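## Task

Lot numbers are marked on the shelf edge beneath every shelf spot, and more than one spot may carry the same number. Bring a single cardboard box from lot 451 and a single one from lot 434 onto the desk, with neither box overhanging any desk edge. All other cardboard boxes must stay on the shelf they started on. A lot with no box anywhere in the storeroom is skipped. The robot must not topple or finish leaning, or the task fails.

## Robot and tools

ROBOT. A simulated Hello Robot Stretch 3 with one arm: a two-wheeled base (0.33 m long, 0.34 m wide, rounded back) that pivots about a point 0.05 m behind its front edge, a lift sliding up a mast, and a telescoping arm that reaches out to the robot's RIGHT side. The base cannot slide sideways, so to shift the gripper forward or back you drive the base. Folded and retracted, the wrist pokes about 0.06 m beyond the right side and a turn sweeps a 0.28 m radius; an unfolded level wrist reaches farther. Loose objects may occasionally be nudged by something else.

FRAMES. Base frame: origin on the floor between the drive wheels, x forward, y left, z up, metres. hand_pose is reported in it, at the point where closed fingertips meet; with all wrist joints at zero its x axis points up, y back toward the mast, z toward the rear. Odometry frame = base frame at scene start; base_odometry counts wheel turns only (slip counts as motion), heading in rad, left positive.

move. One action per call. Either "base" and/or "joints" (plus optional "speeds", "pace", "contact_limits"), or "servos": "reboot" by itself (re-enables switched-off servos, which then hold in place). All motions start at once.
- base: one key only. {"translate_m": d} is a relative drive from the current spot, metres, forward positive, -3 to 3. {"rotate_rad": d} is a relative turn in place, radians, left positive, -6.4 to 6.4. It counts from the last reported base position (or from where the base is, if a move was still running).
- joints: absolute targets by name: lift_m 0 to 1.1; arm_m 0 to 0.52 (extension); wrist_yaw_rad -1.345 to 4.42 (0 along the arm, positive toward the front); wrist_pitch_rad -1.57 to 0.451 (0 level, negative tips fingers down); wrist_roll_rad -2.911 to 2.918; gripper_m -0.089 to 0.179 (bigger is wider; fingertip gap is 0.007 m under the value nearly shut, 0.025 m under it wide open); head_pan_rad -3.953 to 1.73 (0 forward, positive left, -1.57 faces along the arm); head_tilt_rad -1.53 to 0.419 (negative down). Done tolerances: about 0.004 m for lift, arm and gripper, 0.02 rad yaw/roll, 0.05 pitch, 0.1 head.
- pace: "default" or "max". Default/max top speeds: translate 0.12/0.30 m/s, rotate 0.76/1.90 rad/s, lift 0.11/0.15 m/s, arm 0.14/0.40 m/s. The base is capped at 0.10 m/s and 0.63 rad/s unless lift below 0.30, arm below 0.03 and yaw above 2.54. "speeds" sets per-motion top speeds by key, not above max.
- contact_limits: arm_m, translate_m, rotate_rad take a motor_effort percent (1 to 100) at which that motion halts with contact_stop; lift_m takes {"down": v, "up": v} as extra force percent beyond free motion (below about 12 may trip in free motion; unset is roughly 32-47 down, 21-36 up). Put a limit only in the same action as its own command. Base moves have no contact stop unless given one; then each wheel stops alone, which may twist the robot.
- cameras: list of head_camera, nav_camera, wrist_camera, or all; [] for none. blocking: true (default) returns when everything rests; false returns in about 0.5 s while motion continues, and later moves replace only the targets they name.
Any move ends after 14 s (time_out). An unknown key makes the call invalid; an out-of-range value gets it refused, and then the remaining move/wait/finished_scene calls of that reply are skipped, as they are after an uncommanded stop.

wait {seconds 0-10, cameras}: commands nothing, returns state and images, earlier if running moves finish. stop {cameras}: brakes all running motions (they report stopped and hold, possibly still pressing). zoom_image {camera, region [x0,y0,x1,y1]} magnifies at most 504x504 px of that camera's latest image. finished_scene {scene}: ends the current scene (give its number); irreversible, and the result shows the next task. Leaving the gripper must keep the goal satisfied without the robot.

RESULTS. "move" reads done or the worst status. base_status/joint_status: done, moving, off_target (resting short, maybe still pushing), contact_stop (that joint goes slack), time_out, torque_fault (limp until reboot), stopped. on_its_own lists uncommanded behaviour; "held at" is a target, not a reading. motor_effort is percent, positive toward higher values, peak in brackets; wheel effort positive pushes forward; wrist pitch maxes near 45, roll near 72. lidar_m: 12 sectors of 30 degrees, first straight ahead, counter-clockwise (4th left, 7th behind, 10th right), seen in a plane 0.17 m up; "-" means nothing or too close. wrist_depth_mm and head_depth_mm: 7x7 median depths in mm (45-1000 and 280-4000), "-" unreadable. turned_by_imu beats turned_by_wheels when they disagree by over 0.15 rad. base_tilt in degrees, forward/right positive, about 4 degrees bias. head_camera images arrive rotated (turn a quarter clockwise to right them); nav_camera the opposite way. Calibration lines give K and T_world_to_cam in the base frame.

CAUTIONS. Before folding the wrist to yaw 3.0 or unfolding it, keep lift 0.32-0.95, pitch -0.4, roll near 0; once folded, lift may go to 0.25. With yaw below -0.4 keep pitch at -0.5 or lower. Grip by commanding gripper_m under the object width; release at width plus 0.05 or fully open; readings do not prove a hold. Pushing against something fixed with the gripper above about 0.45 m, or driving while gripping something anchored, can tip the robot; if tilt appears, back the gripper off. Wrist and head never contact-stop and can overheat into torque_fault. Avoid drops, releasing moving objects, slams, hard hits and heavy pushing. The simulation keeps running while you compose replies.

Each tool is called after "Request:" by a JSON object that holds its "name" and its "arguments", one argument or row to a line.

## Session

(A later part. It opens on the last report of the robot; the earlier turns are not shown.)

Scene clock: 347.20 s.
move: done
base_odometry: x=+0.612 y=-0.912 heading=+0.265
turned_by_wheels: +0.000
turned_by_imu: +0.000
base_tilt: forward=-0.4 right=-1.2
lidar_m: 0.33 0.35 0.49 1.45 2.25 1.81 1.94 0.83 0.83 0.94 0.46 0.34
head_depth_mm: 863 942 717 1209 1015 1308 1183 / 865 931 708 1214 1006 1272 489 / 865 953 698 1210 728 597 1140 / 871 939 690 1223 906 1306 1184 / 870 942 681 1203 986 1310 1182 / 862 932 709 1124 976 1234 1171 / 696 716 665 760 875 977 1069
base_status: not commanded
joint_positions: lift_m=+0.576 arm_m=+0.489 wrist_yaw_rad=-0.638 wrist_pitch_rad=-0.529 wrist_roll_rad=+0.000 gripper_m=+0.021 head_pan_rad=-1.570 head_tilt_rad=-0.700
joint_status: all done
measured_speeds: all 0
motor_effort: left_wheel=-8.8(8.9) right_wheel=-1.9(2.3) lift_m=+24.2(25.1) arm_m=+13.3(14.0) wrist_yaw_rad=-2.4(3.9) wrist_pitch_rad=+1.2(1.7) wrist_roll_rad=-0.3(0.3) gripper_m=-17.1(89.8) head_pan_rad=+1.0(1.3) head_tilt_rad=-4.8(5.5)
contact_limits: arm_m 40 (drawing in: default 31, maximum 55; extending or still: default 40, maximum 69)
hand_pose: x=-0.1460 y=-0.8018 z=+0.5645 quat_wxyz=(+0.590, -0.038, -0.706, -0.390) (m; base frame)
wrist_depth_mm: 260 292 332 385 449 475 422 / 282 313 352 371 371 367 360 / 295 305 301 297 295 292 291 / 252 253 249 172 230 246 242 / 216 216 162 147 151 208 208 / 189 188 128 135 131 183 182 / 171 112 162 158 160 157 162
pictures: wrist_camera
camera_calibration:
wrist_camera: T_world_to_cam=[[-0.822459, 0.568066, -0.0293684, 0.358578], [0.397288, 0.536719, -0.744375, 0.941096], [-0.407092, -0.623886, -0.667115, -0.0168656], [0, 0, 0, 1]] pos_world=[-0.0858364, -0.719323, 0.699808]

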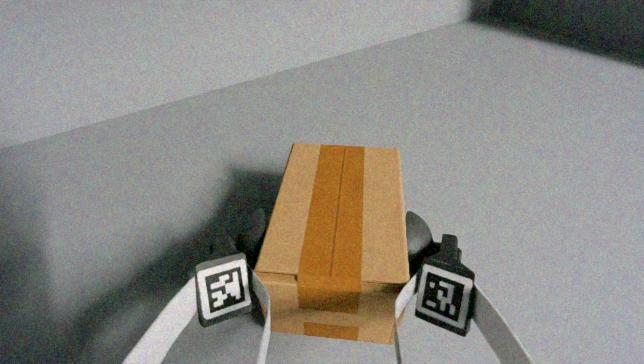

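Request:
{"name": "move", "arguments": {
  "joints": {"lift_m": 0.636},
  "speeds": {"lift_m": 0.06},
  "cameras": []
}}

Request:
{"name": "move", "arguments": {
  "joints": {"arm_m": 0.02, "head_pan_rad": -3.14, "head_tilt_rad": -0.5},
  "speeds": {"arm_m": 0.2},
  "cameras": ["head_camera", "nav_camera", "wrist_camera"]
}}

Scene clock: 369.07 s.
move: done
base_odometry: x=+0.612 y=-0.912 heading=+0.265
turned_by_wheels: +0.000
turned_by_imu: +0.000
base_tilt: forward=-0.4 right=-1.2
lidar_m: 0.33 0.35 0.49 1.45 2.26 1.80 1.94 0.83 0.83 0.93 0.46 0.34
head_depth_mm: 865 945 717 1207 1016 1300 1191 / 864 935 704 1207 1006 917 402 / 867 952 697 1025 635 1235 1162 / 867 944 688 1195 964 1315 1196 / 874 940 681 1199 984 1309 1180 / 866 926 708 1122 980 1237 1178 / 699 717 666 762 879 977 1073
base_status: not commanded
joint_positions: lift_m=+0.636 arm_m=+0.489 wrist_yaw_rad=-0.638 wrist_pitch_rad=-0.540 wrist_roll_rad=+0.000 gripper_m=+0.021 head_pan_rad=-1.570 head_tilt_rad=-0.700
joint_status: all done
measured_speeds: all 0
motor_effort: left_wheel=-8.6(9.1) right_wheel=-1.5(2.0) lift_m=+29.1(34.4) arm_m=+12.5(13.6) wrist_yaw_rad=-2.0(3.5) wrist_pitch_rad=+3.2(3.3) wrist_roll_rad=+0.1(0.3) gripper_m=-15.8(17.0) head_pan_rad=+1.2(2.2) head_tilt_rad=-4.2(4.9)
contact_limits: arm_m 40 (drawing in: default 31, maximum 55; extending or still: default 40, maximum 69)
hand_pose: x=-0.1451 y=-0.8005 z=+0.6224 quat_wxyz=(+0.588, -0.034, -0.706, -0.393) (m; base frame)
wrist_depth_mm: 264 292 335 389 462 512 421 / 282 312 364 433 478 484 438 / 304 338 388 397 395 391 387 / 322 338 335 175 312 329 323 / 293 290 159 148 153 283 280 / 255 255 127 137 133 246 247 / 227 110 215 213 213 211 219
pictures: none
No camera images: "cameras" was empty.

Scene clock: 373.13 s.
move: done
base_odometry: x=+0.612 y=-0.912 heading=+0.265
turned_by_wheels: +0.000
turned_by_imu: +0.000
base_tilt: forward=-0.2 right=-1.2
lidar_m: 0.33 0.35 0.49 1.45 2.26 1.81 1.94 0.83 0.83 0.93 0.46 0.34
head_depth_mm: 1628 1779 1938 2123 2179 1668 1344 / 1644 1774 1932 2110 2169 1649 1340 / 1641 1791 1941 2122 2148 1643 1333 / 1655 1772 1940 2123 2123 1643 1324 / 1643 1784 1942 2136 2110 1622 1317 / 1671 1798 1955 2171 2079 1621 1316 / 1667 1825 1947 2064 1841 1604 1307
base_status: not commanded
joint_positions: lift_m=+0.636 arm_m=+0.020 wrist_yaw_rad=-0.638 wrist_pitch_rad=-0.540 wrist_roll_rad=+0.000 gripper_m=+0.021 head_pan_rad=-3.140 head_tilt_rad=-0.500
joint_status: all done
measured_speeds: all 0
motor_effort: left_wheel=-8.7(9.1) right_wheel=-1.5(2.4) lift_m=+26.4(29.4) arm_m=-13.1(15.1) wrist_yaw_rad=-2.1(3.6) wrist_pitch_rad=+3.3(3.4) wrist_roll_rad=-0.1(0.4) gripper_m=-15.8(16.4) head_pan_rad=+3.4(5.8) head_tilt_rad=+4.0(7.3)
hand_pose: x=-0.1450 y=-0.3314 z=+0.6223 quat_wxyz=(+0.588, -0.034, -0.706, -0.393) (m; base frame)
wrist_depth_mm: 615 650 668 674 615 621 - / 525 518 510 504 552 - - / 418 413 426 479 762 - - / 356 374 - 175 778 - - / - - 150 149 152 990 987 / 805 - 127 137 133 858 863 / 702 101 714 740 730 741 761
pictures: head_camera (sideways), nav_camera (sideways), wrist_camera
camera_calibration:
head_camera: T_world_to_cam=[[0.432274, 0.0467637, -0.900529, 1.18464], [-0.0273662, -0.997514, -0.0649364, 0.0843217], [-0.901327, 0.0527144, -0.42992, 0.520601], [0, 0, 0, 1]] pos_world=[-0.0405521, 0.0012707, 1.2961]
nav_camera: T_world_to_cam=[[-0.456024, -0.0175489, 0.889794, -1.11205], [-0.0178925, 0.999784, 0.0105481, 0.0365541], [-0.889787, -0.0111104, -0.45624, 0.552436], [0, 0, 0, 1]] pos_world=[-0.0149149, -0.0499235, 1.24115]
wrist_camera: T_world_to_cam=[[-0.822262, 0.568331, -0.0297318, 0.0942467], [0.402094, 0.543191, -0.737065, 0.729543], [-0.402747, -0.618016, -0.675168, 0.323063], [0, 0, 0, 1]] pos_world=[-0.0857366, -0.250186, 0.758645]

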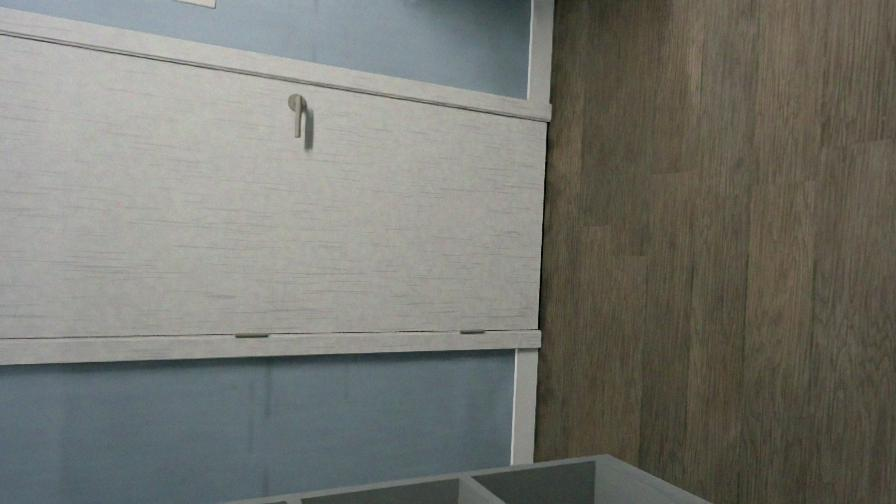

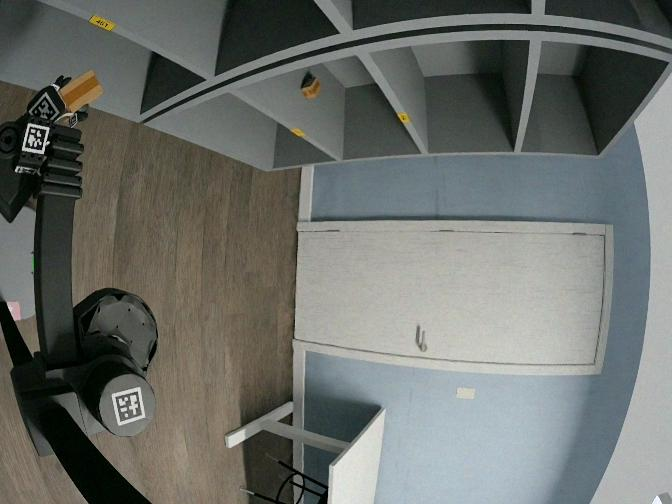

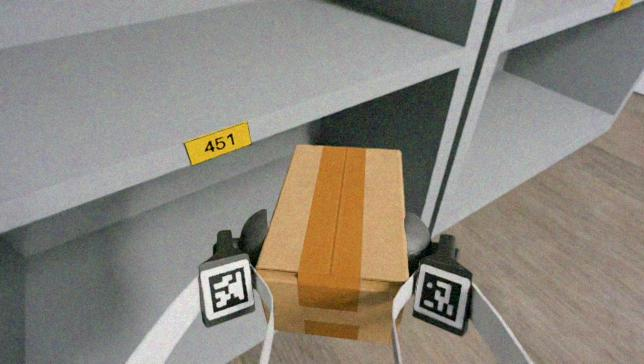

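Request:
{"name": "move", "arguments": {
  "base": {"translate_m": -0.3},
  "joints": {"wrist_yaw_rad": 2.6, "wrist_pitch_rad": -0.4, "arm_m": 0.0, "head_pan_rad": -3.9, "head_tilt_rad": -0.45},
  "speeds": {"wrist_yaw_rad": 1.5},
  "cameras": ["head_camera", "nav_camera"]
}}

Scene clock: 394.13 s.
move: done
base_odometry: x=+0.322 y=-0.990 heading=+0.265
turned_by_wheels: +0.000
turned_by_imu: +0.000
base_tilt: forward=-0.4 right=-1.3
lidar_m: 0.63 0.66 0.92 3.69 1.86 1.57 1.65 1.35 0.65 1.05 0.82 0.65
head_depth_mm: - - - - - - - / 2337 2489 - - - - - / 2120 2308 2440 1837 2297 1724 1380 / 1936 2069 2233 1662 2311 1714 1373 / 1758 1878 2018 1799 2033 1714 1369 / 1631 1726 1853 1984 2099 1715 1374 / 1500 1608 1713 1816 1960 1695 1357
base_status: done
joint_positions: lift_m=+0.636 arm_m=+0.001 wrist_yaw_rad=+2.597 wrist_pitch_rad=-0.430 wrist_roll_rad=+0.000 gripper_m=+0.021 head_pan_rad=-3.900 head_tilt_rad=-0.448
joint_status: all done
measured_speeds: all 0
motor_effort: left_wheel=-4.3(13.3) right_wheel=-7.2(11.1) lift_m=+30.3(32.1) arm_m=-12.7(15.5) wrist_yaw_rad=+1.7(5.8) wrist_pitch_rad=+4.9(7.2) wrist_roll_rad=-0.1(0.3) gripper_m=-15.7(16.3) head_pan_rad=+3.3(4.6) head_tilt_rad=-0.7(7.9)
hand_pose: x=+0.0942 y=+0.0451 z=+0.6461 quat_wxyz=(+0.331, +0.706, -0.040, +0.625) (m; base frame)
wrist_depth_mm: - - - - 829 650 509 / - - - - 902 663 531 / - - - - 952 717 552 / - - - 175 891 736 570 / - - 155 149 153 778 593 / 958 - 127 137 132 783 628 / 205 110 787 790 786 788 658
pictures: head_camera (sideways), nav_camera (sideways)
camera_calibration:
head_camera: T_world_to_cam=[[0.311364, -0.23136, -0.921697, 1.213], [-0.70928, -0.702072, -0.0633755, 0.0864537], [-0.632435, 0.673474, -0.382699, 0.457511], [0, 0, 0, 1]] pos_world=[-0.0270188, 0.0332144, 1.29859]
nav_camera: T_world_to_cam=[[-0.308841, 0.269258, 0.912204, -1.14218], [0.676032, 0.736784, 0.0114024, 0.0312082], [-0.669028, 0.620201, -0.409577, 0.490368], [0, 0, 0, 1]] pos_world=[-0.0457801, -0.0195792, 1.24239]

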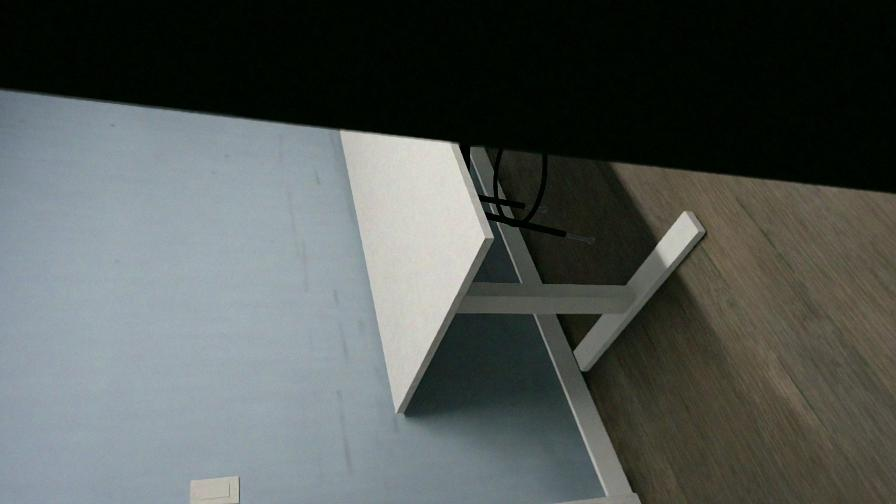

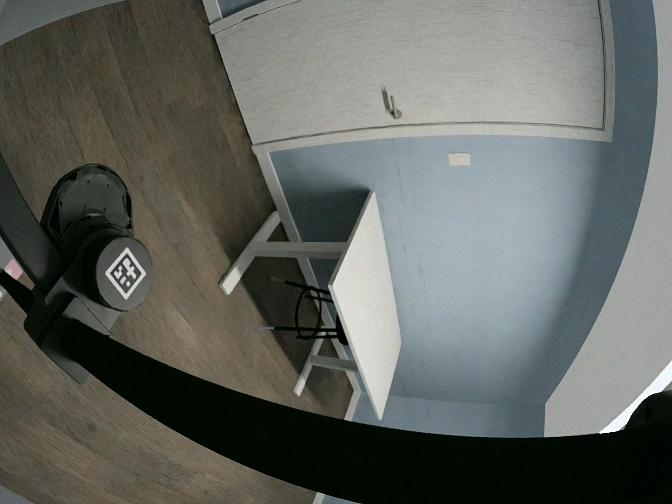

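Request:
{"name": "move", "arguments": {
  "joints": {"lift_m": 0.28, "head_pan_rad": -1.57, "head_tilt_rad": -0.6},
  "pace": "max",
  "cameras": []
}}

Request:
{"name": "move", "arguments": {
  "base": {"rotate_rad": -1.343},
  "pace": "max",
  "cameras": []
}}

Request:
{"name": "move", "arguments": {
  "base": {"translate_m": -1.683},
  "pace": "max",
  "cameras": []
}}

Request:
{"name": "move", "arguments": {
  "base": {"rotate_rad": -0.228},
  "cameras": ["head_camera", "nav_camera"]
}}

Scene clock: 453.90 s.
move: done
base_odometry: x=+0.322 y=-0.990 heading=+0.265
turned_by_wheels: +0.000
turned_by_imu: +0.000
base_tilt: forward=-0.4 right=-1.1
lidar_m: 0.63 0.66 0.92 3.70 1.86 1.57 1.65 1.35 0.66 1.04 0.82 0.65
head_depth_mm: 829 858 801 708 782 873 1116 / 850 937 915 702 1062 940 1107 / 856 938 900 691 1100 934 1187 / 857 943 885 687 1100 932 1173 / 862 947 812 1182 1089 950 1166 / 863 946 807 1191 1084 944 1161 / 864 952 850 1198 1081 944 1156
base_status: not commanded
joint_positions: lift_m=+0.280 arm_m=+0.001 wrist_yaw_rad=+2.597 wrist_pitch_rad=-0.428 wrist_roll_rad=+0.000 gripper_m=+0.021 head_pan_rad=-1.568 head_tilt_rad=-0.603
joint_status: all done
measured_speeds: all 0
motor_effort: left_wheel=-3.8(4.6) right_wheel=-7.0(7.7) lift_m=+23.7(28.6) arm_m=-11.5(12.7) wrist_yaw_rad=+2.3(3.6) wrist_pitch_rad=+4.8(4.9) wrist_roll_rad=-0.2(0.3) gripper_m=-15.7(16.2) head_pan_rad=-3.3(5.3) head_tilt_rad=+3.1(8.2)
hand_pose: x=+0.0943 y=+0.0452 z=+0.2904 quat_wxyz=(+0.331, +0.706, -0.041, +0.625) (m; base frame)
wrist_depth_mm: - - - - 842 637 513 / - - - - 909 664 524 / 944 931 916 894 867 700 546 / 736 731 724 175 665 682 570 / 609 603 155 148 153 582 564 / 500 532 127 137 133 499 499 / 205 101 265 418 418 426 438
pictures: none
No camera images: "cameras" was empty.

Scene clock: 455.87 s.
move: done
base_odometry: x=+0.322 y=-0.990 heading=-1.078
turned_by_wheels: -1.343
turned_by_imu: -1.317
base_tilt: forward=-0.4 right=-1.2
lidar_m: 1.05 0.73 0.63 0.63 0.74 1.29 2.55 1.58 1.64 1.35 0.68 0.65
head_depth_mm: 1320 1435 1580 1745 1858 1514 1261 / 1351 1483 1630 1819 1904 1513 1266 / 1393 1516 1681 1871 1895 1501 1254 / 1446 1581 1772 1971 1881 1504 1247 / 1469 1618 1822 2032 1872 1485 1239 / 1143 1222 1376 1466 1673 1475 1240 / 1129 1227 1392 1440 1573 1380 1219
base_status: done
joint_positions: lift_m=+0.280 arm_m=+0.001 wrist_yaw_rad=+2.597 wrist_pitch_rad=-0.428 wrist_roll_rad=+0.000 gripper_m=+0.021 head_pan_rad=-1.570 head_tilt_rad=-0.600
joint_status: not commanded
measured_speeds: all 0
motor_effort: left_wheel=+5.5(15.0) right_wheel=-9.9(14.3) lift_m=+26.6(26.9) arm_m=-12.6(13.5) wrist_yaw_rad=+1.7(3.6) wrist_pitch_rad=+4.6(4.8) wrist_roll_rad=-0.2(0.3) gripper_m=-15.9(16.2) head_pan_rad=-2.7(3.6) head_tilt_rad=+2.4(4.1)
hand_pose: x=+0.0943 y=+0.0452 z=+0.2904 quat_wxyz=(+0.331, +0.706, -0.041, +0.625) (m; base frame)
wrist_depth_mm: 566 588 630 659 702 721 715 / 609 638 678 728 775 775 - / 660 694 733 789 842 808 - / 709 734 723 175 655 707 643 / 612 605 156 148 153 586 564 / 502 533 128 137 132 502 501 / 205 100 264 420 423 421 437
pictures: none
No camera images: "cameras" was empty.

Scene clock: 462.87 s.
move: done
base_odometry: x=-0.475 y=+0.492 heading=-1.077
turned_by_wheels: +0.000
turned_by_imu: -0.002
base_tilt: forward=-0.3 right=-1.4
lidar_m: 2.14 1.25 1.08 1.08 1.26 2.09 2.09 0.99 0.70 0.57 0.95 2.34
head_depth_mm: 965 1045 1154 1152 852 676 1205 / 988 1078 1189 1139 841 671 1195 / 1017 1115 1230 1131 838 667 1224 / 1045 1149 1270 1117 831 683 1193 / 1070 1178 1308 1101 823 701 1242 / 1100 1212 1357 1097 819 719 1236 / 1134 1249 1408 1089 814 1350 1221
base_status: done
joint_positions: lift_m=+0.280 arm_m=+0.001 wrist_yaw_rad=+2.597 wrist_pitch_rad=-0.428 wrist_roll_rad=+0.000 gripper_m=+0.021 head_pan_rad=-1.570 head_tilt_rad=-0.600
joint_status: not commanded
measured_speeds: all 0
motor_effort: left_wheel=+0.1(10.0) right_wheel=-10.3(18.4) lift_m=+30.5(32.1) arm_m=-10.1(12.9) wrist_yaw_rad=+1.2(3.3) wrist_pitch_rad=+4.7(4.9) wrist_roll_rad=-0.1(0.3) gripper_m=-15.9(16.6) head_pan_rad=-2.9(3.8) head_tilt_rad=+1.5(4.1)
hand_pose: x=+0.0942 y=+0.0453 z=+0.2904 quat_wxyz=(+0.331, +0.706, -0.041, +0.625) (m; base frame)
wrist_depth_mm: 959 - - - - - - / - - - - - - - / 940 935 921 905 899 894 883 / 734 729 734 174 657 717 696 / 614 602 156 149 153 583 581 / 505 530 127 137 133 502 493 / 205 101 265 421 421 423 435
pictures: none
No camera images: "cameras" was empty.

Scene clock: 464.23 s.
move: done
base_odometry: x=-0.475 y=+0.492 heading=-1.305
turned_by_wheels: -0.228
turned_by_imu: -0.224
base_tilt: forward=-0.4 right=-1.2
lidar_m: 2.20 1.47 1.11 1.08 1.14 2.15 2.08 1.66 0.99 0.57 0.87 1.78
head_depth_mm: 987 1095 1209 1149 852 676 1268 / 993 1098 1218 1140 844 672 1257 / 1000 1098 1219 1130 836 666 1223 / 1003 1103 1222 1114 832 679 1217 / 1006 1101 1237 1099 826 679 1183 / 1013 1112 1236 1099 821 676 1237 / 1015 1115 1241 1085 814 672 1219
base_status: done
joint_positions: lift_m=+0.280 arm_m=+0.001 wrist_yaw_rad=+2.597 wrist_pitch_rad=-0.428 wrist_roll_rad=+0.000 gripper_m=+0.021 head_pan_rad=-1.570 head_tilt_rad=-0.600
joint_status: not commanded
measured_speeds: all 0
motor_effort: left_wheel=+7.4(11.7) right_wheel=-9.9(14.2) lift_m=+30.7(31.1) arm_m=-10.0(10.4) wrist_yaw_rad=+1.4(3.1) wrist_pitch_rad=+4.7(4.8) wrist_roll_rad=-0.2(0.3) gripper_m=-15.4(16.2) head_pan_rad=-3.0(3.7) head_tilt_rad=+0.7(2.3)
hand_pose: x=+0.0942 y=+0.0453 z=+0.2904 quat_wxyz=(+0.331, +0.706, -0.041, +0.625) (m; base frame)
wrist_depth_mm: 887 972 - - - - - / 932 - - - - - - / 940 925 935 914 908 883 883 / 729 743 723 175 666 703 699 / 615 598 156 149 152 585 576 / 501 528 127 137 132 505 496 / 205 100 264 417 414 424 435
pictures: head_camera (sideways), nav_camera (sideways)
camera_calibration:
head_camera: T_world_to_cam=[[-0.0466718, 0.519825, -0.852997, 1.12557], [0.997499, -0.021121, -0.0674496, 0.0813334], [-0.0530782, -0.854012, -0.517539, 0.629435], [0, 0, 0, 1]] pos_world=[0.00481171, -0.0458365, 1.29135]
nav_camera: T_world_to_cam=[[0.0174475, -0.542377, 0.839954, -1.04993], [-0.99979, -0.0184953, 0.00882472, 0.0447886], [0.0107489, -0.839932, -0.542586, 0.659291], [0, 0, 0, 1]] pos_world=[0.0560113, -0.0148728, 1.23922]

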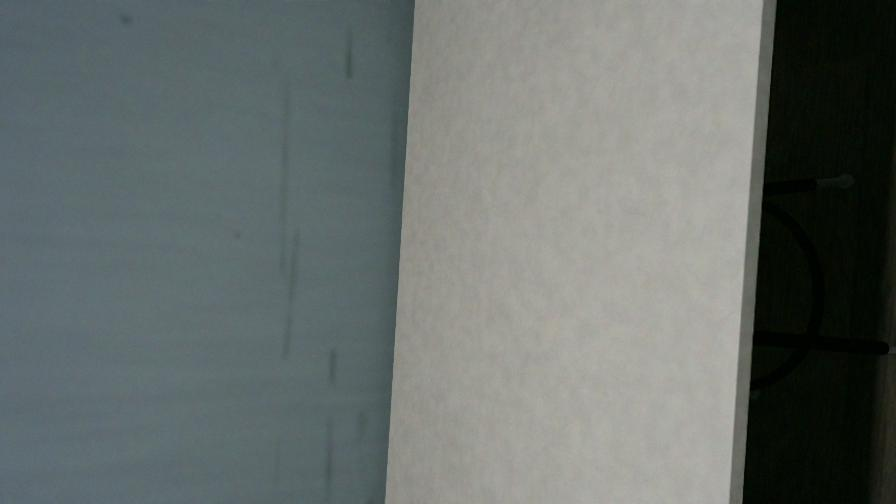

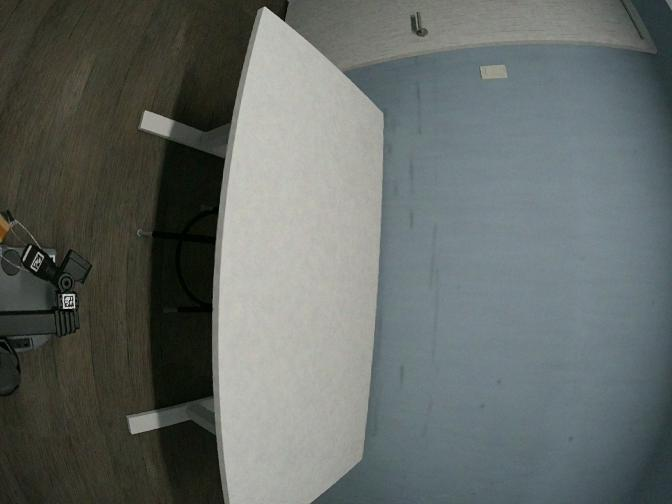

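Request:
{"name": "move", "arguments": {
  "joints": {"lift_m": 0.82},
  "pace": "max",
  "cameras": []
}}

Request:
{"name": "move", "arguments": {
  "joints": {"wrist_yaw_rad": 0.0, "wrist_pitch_rad": -0.4},
  "speeds": {"wrist_yaw_rad": 1.5},
  "cameras": []
}}

Request:
{"name": "move", "arguments": {
  "joints": {"arm_m": 0.28, "wrist_pitch_rad": -0.52},
  "cameras": []
}}

Request:
{"name": "move", "arguments": {
  "joints": {"lift_m": 0.77},
  "cameras": ["head_camera"]
}}

Request:
{"name": "move", "arguments": {
  "joints": {"lift_m": 0.745},
  "speeds": {"lift_m": 0.025},
  "contact_limits": {"lift_m": {"down": 14}},
  "cameras": ["wrist_camera"]
}}

Scene clock: 500.10 s.
move: done
base_odometry: x=-0.475 y=+0.492 heading=-1.305
turned_by_wheels: +0.000
turned_by_imu: +0.000
base_tilt: forward=-0.3 right=-1.3
lidar_m: 2.21 1.47 1.11 1.08 1.14 2.14 2.08 1.65 0.99 0.57 0.87 1.77
head_depth_mm: 996 1089 1205 1145 850 677 1302 / 994 1092 1214 1134 843 672 1317 / 999 1094 1217 1131 835 666 1255 / 1010 1105 1221 1112 830 678 1252 / 1012 1107 1233 1107 825 680 989 / 1007 1114 1234 1097 820 673 1229 / 1013 1115 1254 1083 815 671 1234
base_status: not commanded
joint_positions: lift_m=+0.820 arm_m=+0.001 wrist_yaw_rad=+2.597 wrist_pitch_rad=-0.428 wrist_roll_rad=+0.000 gripper_m=+0.021 head_pan_rad=-1.570 head_tilt_rad=-0.600
joint_status: all done
measured_speeds: all 0
motor_effort: left_wheel=+7.9(8.0) right_wheel=-9.6(10.5) lift_m=+28.6(34.7) arm_m=-9.7(10.4) wrist_yaw_rad=+1.7(3.3) wrist_pitch_rad=+4.7(4.9) wrist_roll_rad=-0.2(0.3) gripper_m=-15.8(16.4) head_pan_rad=-2.7(3.6) head_tilt_rad=+0.2(1.7)
hand_pose: x=+0.0943 y=+0.0453 z=+0.8305 quat_wxyz=(+0.331, +0.706, -0.041, +0.625) (m; base frame)
wrist_depth_mm: 901 961 - - - - - / 946 - - - - - - / - - - - - - - / - - - 175 - - - / - - 156 149 153 - - / - - 127 137 133 - - / 205 109 996 987 968 - -
pictures: none
No camera images: "cameras" was empty.

Scene clock: 502.63 s.
move: done
base_odometry: x=-0.475 y=+0.492 heading=-1.305
turned_by_wheels: +0.000
turned_by_imu: +0.000
base_tilt: forward=-0.3 right=-1.3
lidar_m: 2.21 1.47 1.11 1.08 1.14 2.13 2.08 1.65 0.99 0.57 0.87 1.78
head_depth_mm: 996 1089 1208 1149 852 675 1301 / 1001 1091 1217 1135 845 670 1326 / 1001 1100 1216 1129 839 649 1170 / 998 1098 1217 1113 831 514 325 / 1007 1107 1232 1105 824 677 1194 / 1011 1112 1239 1088 817 674 1235 / 1014 1119 1239 1081 813 671 1229
base_status: not commanded
joint_positions: lift_m=+0.820 arm_m=+0.001 wrist_yaw_rad=+0.003 wrist_pitch_rad=-0.428 wrist_roll_rad=+0.000 gripper_m=+0.021 head_pan_rad=-1.570 head_tilt_rad=-0.600
joint_status: all done
measured_speeds: all 0
motor_effort: left_wheel=+7.5(8.1) right_wheel=-9.1(10.2) lift_m=+24.3(28.7) arm_m=-9.7(10.2) wrist_yaw_rad=-3.5(6.3) wrist_pitch_rad=+4.7(7.5) wrist_roll_rad=+0.1(0.3) gripper_m=-15.8(16.3) head_pan_rad=-2.6(3.5) head_tilt_rad=-0.3(1.2)
hand_pose: x=-0.0209 y=-0.3687 z=+0.8304 quat_wxyz=(+0.691, +0.151, -0.690, -0.149) (m; base frame)
wrist_depth_mm: - - - - - - - / - - - - - - - / - - - - - - - / - - - 175 174 - - / - - 150 149 147 - - / - - 127 137 133 273 272 / - 101 970 703 990 274 269
pictures: none
No camera images: "cameras" was empty.

Scene clock: 505.90 s.
move: done
base_odometry: x=-0.475 y=+0.492 heading=-1.305
turned_by_wheels: +0.000
turned_by_imu: +0.000
base_tilt: forward=-0.3 right=-1.2
lidar_m: 2.20 1.47 1.11 1.08 1.13 2.14 2.09 1.65 0.98 0.57 0.87 1.78
head_depth_mm: 987 1088 1210 1154 849 309 - / 994 1089 1221 1137 391 334 1254 / 1002 1097 1214 1128 458 665 1228 / 999 1098 1224 1107 479 680 1226 / 1002 1105 1236 1101 822 679 1187 / 1013 1114 1240 1094 824 675 1233 / 1014 1110 1243 1088 813 670 1230
base_status: not commanded
joint_positions: lift_m=+0.820 arm_m=+0.280 wrist_yaw_rad=+0.003 wrist_pitch_rad=-0.540 wrist_roll_rad=+0.000 gripper_m=+0.021 head_pan_rad=-1.570 head_tilt_rad=-0.600
joint_status: all done
measured_speeds: all 0
motor_effort: left_wheel=+7.7(8.0) right_wheel=-9.2(10.5) lift_m=+31.1(31.9) arm_m=+12.9(15.3) wrist_yaw_rad=-3.0(4.6) wrist_pitch_rad=+3.2(5.7) wrist_roll_rad=+0.1(0.3) gripper_m=-15.6(16.3) head_pan_rad=-2.5(3.5) head_tilt_rad=-1.2(1.5)
hand_pose: x=-0.0209 y=-0.6324 z=+0.8063 quat_wxyz=(+0.682, +0.190, -0.681, -0.188) (m; base frame)
wrist_depth_mm: - - - - - - - / - - - - - - - / - - - - - - - / - - - 175 173 - - / 281 277 150 149 147 271 269 / 253 257 127 137 133 245 243 / 225 110 217 212 211 210 216
pictures: none
No camera images: "cameras" was empty.

Scene clock: 507.20 s.
move: done
base_odometry: x=-0.475 y=+0.492 heading=-1.305
turned_by_wheels: +0.000
turned_by_imu: +0.000
base_tilt: forward=-0.3 right=-1.2
lidar_m: 2.21 1.47 1.11 1.08 1.13 2.14 2.08 1.65 0.99 0.57 0.87 1.78
head_depth_mm: 987 1084 1206 1147 849 676 312 / 996 1093 1216 1136 489 369 1169 / 998 1098 1216 1127 482 631 1223 / 1003 1102 1225 1112 504 646 1222 / 1005 1108 1228 1099 822 678 1185 / 1011 1110 1233 1088 818 675 1230 / 1018 1120 1245 1081 812 670 1224
base_status: not commanded
joint_positions: lift_m=+0.770 arm_m=+0.280 wrist_yaw_rad=+0.003 wrist_pitch_rad=-0.541 wrist_roll_rad=+0.000 gripper_m=+0.021 head_pan_rad=-1.570 head_tilt_rad=-0.600
joint_status: all done
measured_speeds: all 0
motor_effort: left_wheel=+7.5(7.8) right_wheel=-9.2(10.1) lift_m=+26.3(29.5) arm_m=+9.6(12.7) wrist_yaw_rad=-3.7(4.4) wrist_pitch_rad=+3.3(3.4) wrist_roll_rad=-0.1(0.5) gripper_m=-16.1(16.2) head_pan_rad=-2.4(3.0) head_tilt_rad=-0.9(2.0)
hand_pose: x=-0.0209 y=-0.6323 z=+0.7562 quat_wxyz=(+0.682, +0.190, -0.681, -0.188) (m; base frame)
wrist_depth_mm: - - - - - - - / - - - - - - - / - - - - - - 277 / 261 259 258 175 237 250 249 / 223 222 164 149 153 216 214 / 195 194 127 137 133 189 188 / 174 110 168 163 163 122 167
pictures: head_camera (sideways)
camera_calibration:
head_camera: T_world_to_cam=[[-0.0466719, 0.519825, -0.852997, 1.12557], [0.997499, -0.0211209, -0.0674496, 0.0813334], [-0.0530781, -0.854012, -0.517539, 0.629435], [0, 0, 0, 1]] pos_world=[0.00481172, -0.0458365, 1.29135]

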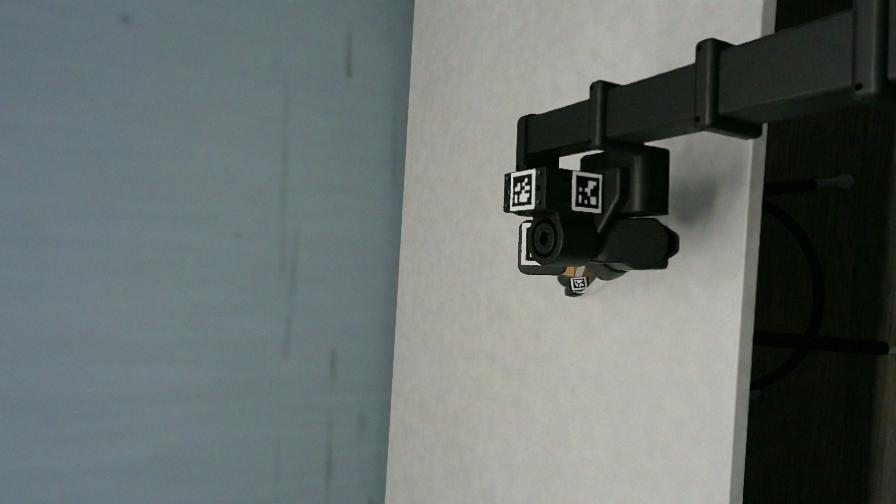

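Scene clock: 508.60 s.
move: done
base_odometry: x=-0.475 y=+0.492 heading=-1.305
turned_by_wheels: +0.000
turned_by_imu: +0.000
base_tilt: forward=-0.3 right=-1.1
lidar_m: 2.21 1.47 1.11 1.08 1.14 2.14 2.08 1.65 0.98 0.57 0.87 1.78
head_depth_mm: 990 1092 1206 1151 853 676 338 / 992 1093 1215 1141 819 388 336 / 997 1103 1223 1124 498 629 1220 / 1003 1102 1225 1118 557 646 1220 / 1009 1108 1233 1108 822 678 1182 / 1011 1111 1235 1092 821 676 1234 / 1016 1116 1239 1084 812 672 1226
base_status: not commanded
joint_positions: lift_m=+0.745 arm_m=+0.280 wrist_yaw_rad=+0.003 wrist_pitch_rad=-0.463 wrist_roll_rad=+0.000 gripper_m=+0.021 head_pan_rad=-1.570 head_tilt_rad=-0.600
joint_status: all done
measured_speeds: all 0
on_its_own: wrist_pitch_rad is at rest, and its effort (-10.8) is outside its rest range (-8 to +12)
motor_effort: left_wheel=+6.5(8.2) right_wheel=-8.5(10.1) lift_m=+17.6(27.5) arm_m=+7.1(10.1) wrist_yaw_rad=-4.3(5.0) wrist_pitch_rad=-10.8(11.6) wrist_roll_rad=-0.2(0.3) gripper_m=-15.8(16.3) head_pan_rad=-2.5(3.0) head_tilt_rad=-1.0(2.2)
contact_limits: lift_m down 14 (down: maximum 72; up: maximum 65)
hand_pose: x=-0.0209 y=-0.6434 z=+0.7476 quat_wxyz=(+0.689, +0.164, -0.688, -0.162) (m; base frame)
wrist_depth_mm: - - - - - - - / - - - - - - - / - - - - - - - / 261 260 260 173 236 251 249 / 218 217 158 144 151 212 210 / 188 187 129 136 130 182 181 / 165 110 158 156 158 152 159
pictures: wrist_camera
camera_calibration:
wrist_camera: T_world_to_cam=[[-0.998892, -0.0384833, -0.0270888, -0.0187263], [-0.00244594, 0.617281, -0.786739, 1.01784], [0.0469977, -0.785801, -0.616691, 0.122602], [0, 0, 0, 1]] pos_world=[-0.021978, -0.532673, 0.875874]

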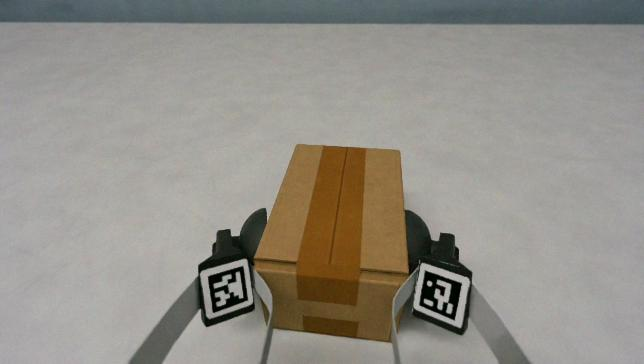

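Request:
{"name": "move", "arguments": {
  "joints": {"lift_m": 0.753},
  "speeds": {"lift_m": 0.025},
  "cameras": []
}}

Request:
{"name": "move", "arguments": {
  "joints": {"gripper_m": 0.1},
  "cameras": []
}}

Request:
{"name": "move", "arguments": {
  "joints": {"gripper_m": 0.179},
  "cameras": ["wrist_camera"]
}}

Request:
{"name": "move", "arguments": {
  "joints": {"arm_m": 0.0, "head_pan_rad": -3.1, "head_tilt_rad": -0.3},
  "speeds": {"arm_m": 0.2},
  "cameras": ["wrist_camera", "nav_camera"]
}}

Scene clock: 525.77 s.
move: done
base_odometry: x=-0.475 y=+0.492 heading=-1.305
turned_by_wheels: +0.000
turned_by_imu: +0.000
base_tilt: forward=-0.3 right=-1.2
lidar_m: 2.21 1.47 1.11 1.08 1.14 2.14 2.08 1.65 0.99 0.57 0.87 1.78
head_depth_mm: 990 1100 1209 1152 852 675 322 / 1000 1094 1212 1138 762 379 329 / 1002 1103 1210 1127 489 631 1221 / 1003 1100 1228 1113 540 644 1215 / 1009 1112 1229 1101 821 679 1181 / 1011 1111 1237 1093 818 677 1229 / 1020 1117 1245 1084 811 671 1231
base_status: not commanded
joint_positions: lift_m=+0.753 arm_m=+0.280 wrist_yaw_rad=+0.003 wrist_pitch_rad=-0.498 wrist_roll_rad=+0.000 gripper_m=+0.021 head_pan_rad=-1.570 head_tilt_rad=-0.600
joint_status: all done
measured_speeds: all 0
motor_effort: left_wheel=+6.4(7.1) right_wheel=-8.1(9.0) lift_m=+28.1(30.1) arm_m=-1.6(1.6) wrist_yaw_rad=-3.6(4.5) wrist_pitch_rad=-4.6(10.8) wrist_roll_rad=+0.0(0.2) gripper_m=-15.1(15.9) head_pan_rad=-2.7(3.0) head_tilt_rad=-2.2(2.5)
hand_pose: x=-0.0209 y=-0.6386 z=+0.7482 quat_wxyz=(+0.686, +0.175, -0.685, -0.173) (m; base frame)
wrist_depth_mm: - - - - - - - / - - - - - - - / - - - 191 - - 272 / 256 252 252 170 230 246 245 / 216 215 201 144 153 208 208 / 186 186 130 138 130 181 179 / 164 109 159 158 158 156 160
pictures: none
No camera images: "cameras" was empty.

Scene clock: 527.10 s.
move: done
base_odometry: x=-0.475 y=+0.492 heading=-1.305
turned_by_wheels: +0.000
turned_by_imu: +0.000
base_tilt: forward=-0.3 right=-1.0
lidar_m: 2.21 1.47 1.11 1.08 1.13 2.14 2.09 1.65 0.98 0.57 0.87 1.78
head_depth_mm: 991 1087 1208 1150 851 675 322 / 993 1095 1209 1140 759 379 329 / 996 1095 1225 1122 490 632 1230 / 1001 1103 1225 1114 544 642 1222 / 1009 1105 1232 1093 823 678 1194 / 1011 1116 1240 1099 814 674 1238 / 1014 1121 1246 1078 816 671 1226
base_status: not commanded
joint_positions: lift_m=+0.753 arm_m=+0.280 wrist_yaw_rad=+0.003 wrist_pitch_rad=-0.531 wrist_roll_rad=+0.000 gripper_m=+0.100 head_pan_rad=-1.570 head_tilt_rad=-0.600
joint_status: all done
measured_speeds: all 0
motor_effort: left_wheel=+7.2(7.2) right_wheel=-7.6(8.5) lift_m=+24.6(28.1) arm_m=-4.5(4.5) wrist_yaw_rad=-2.8(4.4) wrist_pitch_rad=+1.6(4.7) wrist_roll_rad=+0.1(0.3) gripper_m=+0.6(80.1) head_pan_rad=-2.3(3.0) head_tilt_rad=-3.0(3.6)
hand_pose: x=-0.0209 y=-0.6338 z=+0.7412 quat_wxyz=(+0.683, +0.187, -0.682, -0.185) (m; base frame)
wrist_depth_mm: - - - - - - - / - - - - - - - / 276 274 273 181 256 265 270 / 239 238 236 157 223 229 228 / 204 203 149 135 144 197 196 / 178 126 149 147 143 127 172 / 161 150 153 155 154 124 153
pictures: none
No camera images: "cameras" was empty.

Scene clock: 528.43 s.
move: done
base_odometry: x=-0.475 y=+0.492 heading=-1.305
turned_by_wheels: +0.000
turned_by_imu: +0.000
base_tilt: forward=-0.4 right=-1.2
lidar_m: 2.21 1.47 1.11 1.08 1.13 2.14 2.08 1.65 0.98 0.57 0.87 1.78
head_depth_mm: 998 1083 1202 1153 848 676 322 / 997 1092 1216 1140 763 379 329 / 1002 1102 1215 1122 489 631 1225 / 1003 1100 1219 1119 542 640 1225 / 1003 1106 1222 1102 822 677 1188 / 1009 1114 1239 1094 819 675 1241 / 1017 1115 1243 1079 814 670 1236
base_status: not commanded
joint_positions: lift_m=+0.753 arm_m=+0.280 wrist_yaw_rad=+0.003 wrist_pitch_rad=-0.531 wrist_roll_rad=+0.000 gripper_m=+0.179 head_pan_rad=-1.570 head_tilt_rad=-0.600
joint_status: all done
measured_speeds: all 0
motor_effort: left_wheel=+6.8(6.9) right_wheel=-8.4(8.7) lift_m=+23.3(24.8) arm_m=-7.1(7.1) wrist_yaw_rad=-1.6(4.2) wrist_pitch_rad=+1.5(1.6) wrist_roll_rad=+0.0(0.3) gripper_m=+0.4(85.1) head_pan_rad=-2.7(3.0) head_tilt_rad=-2.9(3.3)
hand_pose: x=-0.0209 y=-0.6338 z=+0.7412 quat_wxyz=(+0.683, +0.187, -0.682, -0.185) (m; base frame)
wrist_depth_mm: - - - - - - - / - - - - - - - / 276 273 272 181 256 264 271 / 240 237 236 157 223 229 228 / 204 202 196 135 188 197 196 / 119 145 172 147 165 172 121 / 118 153 156 155 154 153 108
pictures: wrist_camera
camera_calibration:
wrist_camera: T_world_to_cam=[[-0.9989, -0.0365233, -0.0294192, -0.0155984], [-0.0025635, 0.668884, -0.743363, 1.00739], [0.0468281, -0.742469, -0.668241, 0.191922], [0, 0, 0, 1]] pos_world=[-0.0219861, -0.531899, 0.876647]

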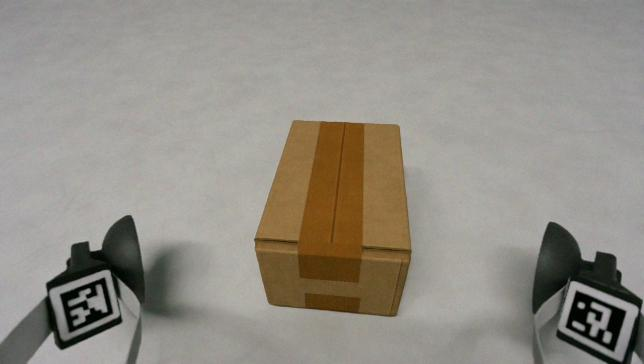

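Scene clock: 531.53 s.
move: done
base_odometry: x=-0.475 y=+0.492 heading=-1.305
turned_by_wheels: +0.000
turned_by_imu: +0.000
base_tilt: forward=-0.3 right=-1.1
lidar_m: 2.21 1.47 1.11 1.08 1.13 2.13 2.09 1.65 0.99 0.57 0.87 1.78
head_depth_mm: 1809 1900 1992 2107 2198 2101 1612 / 1831 1898 2021 2116 2221 2126 1588 / 1844 1938 2019 2140 2208 2080 1579 / 1869 1951 2036 2145 2255 2067 1573 / 1868 1947 2048 2171 2299 2030 1559 / 1874 1979 2084 2189 2292 2030 1572 / 1888 1969 2076 2212 2321 2020 1559
base_status: not commanded
joint_positions: lift_m=+0.753 arm_m=+0.001 wrist_yaw_rad=+0.003 wrist_pitch_rad=-0.531 wrist_roll_rad=+0.000 gripper_m=+0.179 head_pan_rad=-3.102 head_tilt_rad=-0.297
joint_status: all done
measured_speeds: all 0
motor_effort: left_wheel=+7.1(7.1) right_wheel=-8.2(8.9) lift_m=+28.0(28.3) arm_m=-12.5(14.7) wrist_yaw_rad=-3.5(4.4) wrist_pitch_rad=+1.7(1.8) wrist_roll_rad=-0.1(0.3) gripper_m=+0.7(1.2) head_pan_rad=+3.1(5.4) head_tilt_rad=-0.2(7.4)
hand_pose: x=-0.0209 y=-0.3542 z=+0.7411 quat_wxyz=(+0.683, +0.187, -0.682, -0.185) (m; base frame)
wrist_depth_mm: - - - 354 - - - / - - - - - - - / 278 276 274 271 269 264 264 / 257 255 245 241 237 231 229 / - - - - - - 229 / 119 145 - - 989 976 117 / 118 901 912 901 913 876 108
pictures: nav_camera (sideways), wrist_camera
camera_calibration:
nav_camera: T_world_to_cam=[[-0.266583, -0.0275787, 0.963417, -1.2093], [-0.0537398, 0.998461, 0.0137117, 0.0326509], [-0.962313, -0.0481185, -0.267654, 0.307457], [0, 0, 0, 1]] pos_world=[-0.0247528, -0.051157, 1.2469]
wrist_camera: T_world_to_cam=[[-0.9989, -0.0364993, -0.0294433, -0.00536793], [-0.0025627, 0.669409, -0.74289, 0.820138], [0.0468245, -0.741997, -0.668766, 0.399924], [0, 0, 0, 1]] pos_world=[-0.0219865, -0.252462, 0.87657]

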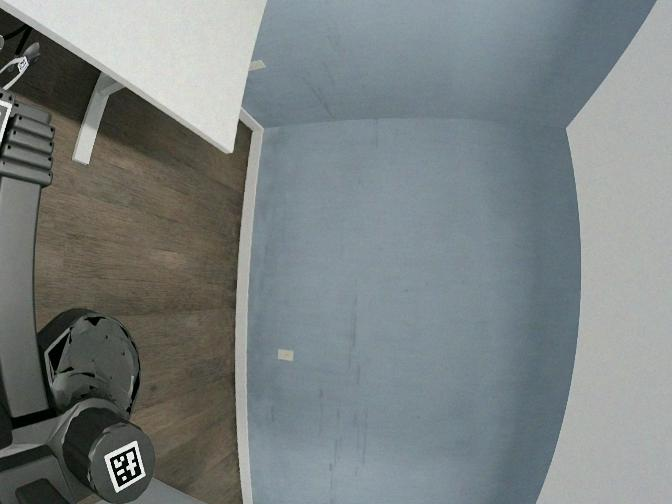

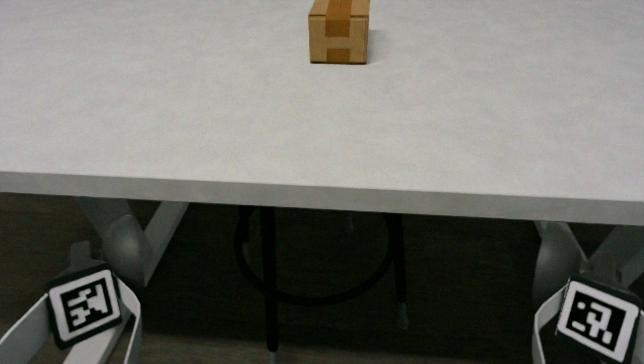

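Request:
{"name": "move", "arguments": {
  "joints": {"wrist_yaw_rad": 3.0, "wrist_pitch_rad": -0.4, "head_pan_rad": -3.95, "head_tilt_rad": -0.3},
  "speeds": {"wrist_yaw_rad": 2.0},
  "cameras": ["nav_camera", "head_camera"]
}}

Request:
{"name": "move", "arguments": {
  "joints": {"lift_m": 0.28},
  "pace": "max",
  "cameras": []
}}

Scene clock: 548.50 s.
move: done
base_odometry: x=-0.475 y=+0.492 heading=-1.305
turned_by_wheels: +0.000
turned_by_imu: +0.000
base_tilt: forward=-0.3 right=-1.4
lidar_m: 2.21 1.47 1.11 1.08 1.14 2.15 2.08 1.65 0.99 0.57 0.87 1.77
head_depth_mm: - - - - - - - / - - - - - - - / 1242 1288 1346 1400 1481 - - / 2480 2660 2785 1533 1595 1688 1560 / 2380 2470 2640 2740 2774 2064 1572 / 2131 2270 2374 2462 2584 2042 1559 / 2006 2072 2155 2262 2333 2005 1552
base_status: not commanded
joint_positions: lift_m=+0.753 arm_m=+0.001 wrist_yaw_rad=+2.997 wrist_pitch_rad=-0.420 wrist_roll_rad=+0.000 gripper_m=+0.179 head_pan_rad=-3.953 head_tilt_rad=-0.300
joint_status: all done
measured_speeds: all 0
motor_effort: left_wheel=+6.8(7.1) right_wheel=-7.7(8.8) lift_m=+28.2(31.4) arm_m=-8.5(10.9) wrist_yaw_rad=+2.0(4.8) wrist_pitch_rad=+3.2(6.1) wrist_roll_rad=+0.0(0.3) gripper_m=+0.6(1.3) head_pan_rad=+3.1(6.1) head_tilt_rad=-3.0(6.8)
hand_pose: x=+0.0111 y=+0.0762 z=+0.7652 quat_wxyz=(+0.197, +0.700, +0.097, +0.679) (m; base frame)
wrist_depth_mm: - 139 - - - - - / - 150 - - - - - / - 163 - - - - - / - 182 - - - - - / - 193 218 - - - - / 119 141 245 - - - 121 / 118 963 283 973 951 936 108
pictures: head_camera (sideways), nav_camera (sideways)
camera_calibration:
head_camera: T_world_to_cam=[[0.202184, -0.145733, -0.968444, 1.27471], [-0.751474, -0.657209, -0.0579885, 0.0797094], [-0.628019, 0.739485, -0.242392, 0.274881], [0, 0, 0, 1]] pos_world=[-0.0251957, 0.0348834, 1.30573]
nav_camera: T_world_to_cam=[[-0.198451, 0.18427, 0.962633, -1.20869], [0.715181, 0.698805, 0.0136699, 0.028015], [-0.670174, 0.69117, -0.270465, 0.309333], [0, 0, 0, 1]] pos_world=[-0.0525933, -0.0106537, 1.2468]

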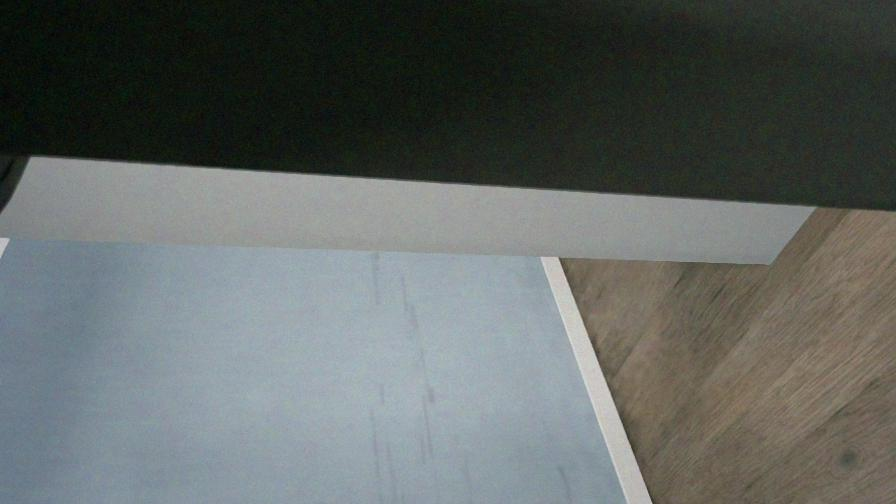

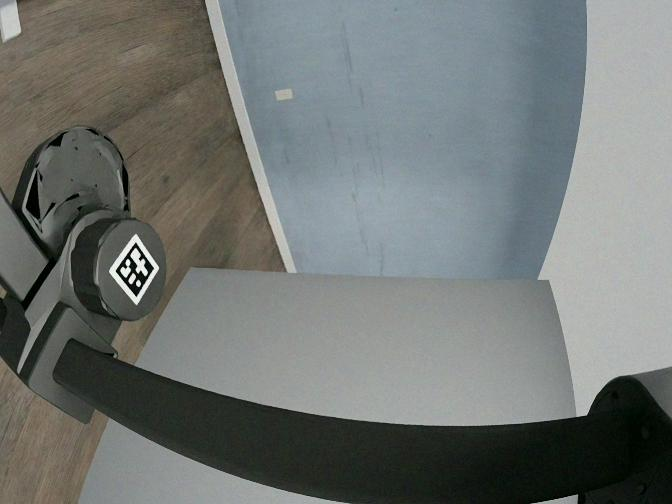

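Scene clock: 552.43 s.
move: done
base_odometry: x=-0.475 y=+0.492 heading=-1.305
turned_by_wheels: +0.000
turned_by_imu: +0.000
base_tilt: forward=-0.4 right=-1.1
lidar_m: 2.21 1.47 1.11 1.08 1.14 2.14 2.09 1.65 0.99 0.57 0.87 1.77
head_depth_mm: - - - - - - - / - - - - - - - / 1244 1293 1344 1413 1488 - - / 2516 2597 2773 2828 1618 1696 1562 / 2340 2454 2608 2736 2803 2057 1550 / 2169 2253 2349 2477 2579 2030 1559 / 2007 2076 2137 2255 2372 2027 1550
base_status: not commanded
joint_positions: lift_m=+0.280 arm_m=+0.001 wrist_yaw_rad=+2.997 wrist_pitch_rad=-0.419 wrist_roll_rad=+0.000 gripper_m=+0.179 head_pan_rad=-3.950 head_tilt_rad=-0.300
joint_status: all done
measured_speeds: all 0
motor_effort: left_wheel=+6.8(7.2) right_wheel=-7.7(8.7) lift_m=+24.4(26.9) arm_m=-5.1(9.1) wrist_yaw_rad=+2.4(3.8) wrist_pitch_rad=+3.0(3.2) wrist_roll_rad=+0.1(0.3) gripper_m=+0.7(1.2) head_pan_rad=+3.1(4.2) head_tilt_rad=-3.4(4.1)
hand_pose: x=+0.0111 y=+0.0764 z=+0.2925 quat_wxyz=(+0.197, +0.700, +0.097, +0.680) (m; base frame)
wrist_depth_mm: - 139 - - - - - / - 149 - - - - - / 958 163 872 934 925 913 900 / 756 185 674 740 726 733 724 / 620 194 217 604 600 591 590 / 119 141 242 314 504 490 118 / 119 268 266 271 442 429 107
pictures: none
No camera images: "cameras" was empty.

Request:
{"name": "move", "arguments": {
  "base": {"translate_m": -1.47},
  "joints": {"head_pan_rad": 0.0, "head_tilt_rad": -0.35},
  "pace": "max",
  "cameras": []
}}

Request:
{"name": "move", "arguments": {
  "base": {"rotate_rad": 1.571},
  "pace": "max",
  "cameras": ["nav_camera"]
}}

Scene clock: 588.77 s.
move: done
base_odometry: x=-0.861 y=+1.910 heading=-1.305
turned_by_wheels: +0.000
turned_by_imu: -0.001
base_tilt: forward=-0.3 right=-1.1
lidar_m: 3.67 1.56 1.22 2.08 0.85 0.64 0.62 0.65 0.93 1.15 1.07 1.05
head_depth_mm: 3456 3731 3612 2120 1321 1801 1515 / 3610 3811 3963 3775 2602 1943 1503 / 3688 3829 - 3964 2742 1942 1499 / 3683 3786 - 3908 2662 1926 1488 / 3658 3877 - 3851 2644 1889 1481 / 3667 3765 - 3975 2672 1898 1480 / 3678 3050 3065 3264 2608 1891 1476
base_status: done
joint_positions: lift_m=+0.280 arm_m=+0.001 wrist_yaw_rad=+2.997 wrist_pitch_rad=-0.419 wrist_roll_rad=+0.000 gripper_m=+0.179 head_pan_rad=+0.000 head_tilt_rad=-0.352
joint_status: all done
measured_speeds: all 0
motor_effort: left_wheel=-3.2(14.5) right_wheel=-5.6(15.2) lift_m=+30.4(31.1) arm_m=+1.8(3.5) wrist_yaw_rad=+2.1(3.4) wrist_pitch_rad=+3.1(3.1) wrist_roll_rad=+0.2(0.4) gripper_m=+0.9(1.1) head_pan_rad=-2.9(5.6) head_tilt_rad=+4.1(7.8)
hand_pose: x=+0.0110 y=+0.0765 z=+0.2925 quat_wxyz=(+0.197, +0.700, +0.097, +0.680) (m; base frame)
wrist_depth_mm: - 139 - - - - - / - 150 - - - - - / 849 163 891 935 933 913 886 / 757 185 671 728 727 715 707 / 619 193 216 603 591 600 585 / 118 141 243 316 509 492 118 / 118 270 266 273 440 431 108
pictures: none
No camera images: "cameras" was empty.

Scene clock: 590.87 s.
move: done
base_odometry: x=-0.861 y=+1.910 heading=+0.266
turned_by_wheels: +1.571
turned_by_imu: +1.539
base_tilt: forward=-0.3 right=-1.2
lidar_m: 2.23 0.86 0.64 0.62 0.65 0.90 1.15 1.10 1.05 3.67 1.59 1.22
head_depth_mm: 1236 1202 1178 1171 1242 1322 1403 / 2266 2424 2525 2692 1669 1601 1445 / 2264 2434 2554 2733 2726 1922 1496 / 2291 2421 2547 2756 2709 1922 1494 / 2281 2400 2551 2712 2695 1901 1487 / 2271 2362 2500 2677 2501 1883 1472 / 1713 1747 1777 1826 1867 1784 1476
base_status: done
joint_positions: lift_m=+0.280 arm_m=+0.001 wrist_yaw_rad=+2.997 wrist_pitch_rad=-0.419 wrist_roll_rad=+0.000 gripper_m=+0.179 head_pan_rad=+0.000 head_tilt_rad=-0.350
joint_status: not commanded
measured_speeds: all 0
motor_effort: left_wheel=-7.4(14.4) right_wheel=+8.0(14.2) lift_m=+29.6(30.8) arm_m=-6.9(6.9) wrist_yaw_rad=+1.7(2.9) wrist_pitch_rad=+2.9(3.1) wrist_roll_rad=-0.1(0.3) gripper_m=+0.4(1.1) head_pan_rad=-2.9(3.6) head_tilt_rad=+4.9(5.5)
hand_pose: x=+0.0110 y=+0.0764 z=+0.2925 quat_wxyz=(+0.197, +0.700, +0.097, +0.680) (m; base frame)
wrist_depth_mm: - 139 - - - - - / - 149 - - - - - / 715 163 199 763 761 788 807 / 728 185 670 739 728 729 708 / 617 193 216 603 599 604 590 / 118 142 242 315 510 495 118 / 118 268 267 273 445 430 108
pictures: nav_camera (sideways)
camera_calibration:
nav_camera: T_world_to_cam=[[0.318401, 0.0170073, 0.947803, -1.19247], [0.0149146, -0.999805, 0.01293, 0.0332507], [0.947839, 0.0100191, -0.318593, 0.362101], [0, 0, 0, 1]] pos_world=[0.0359747, 0.049897, 1.24516]

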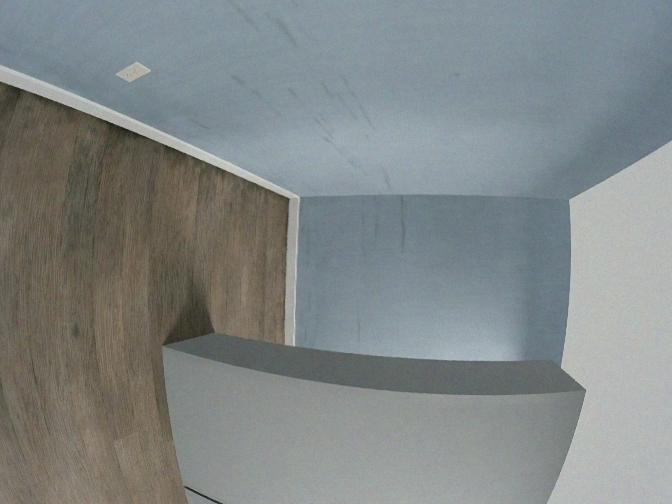

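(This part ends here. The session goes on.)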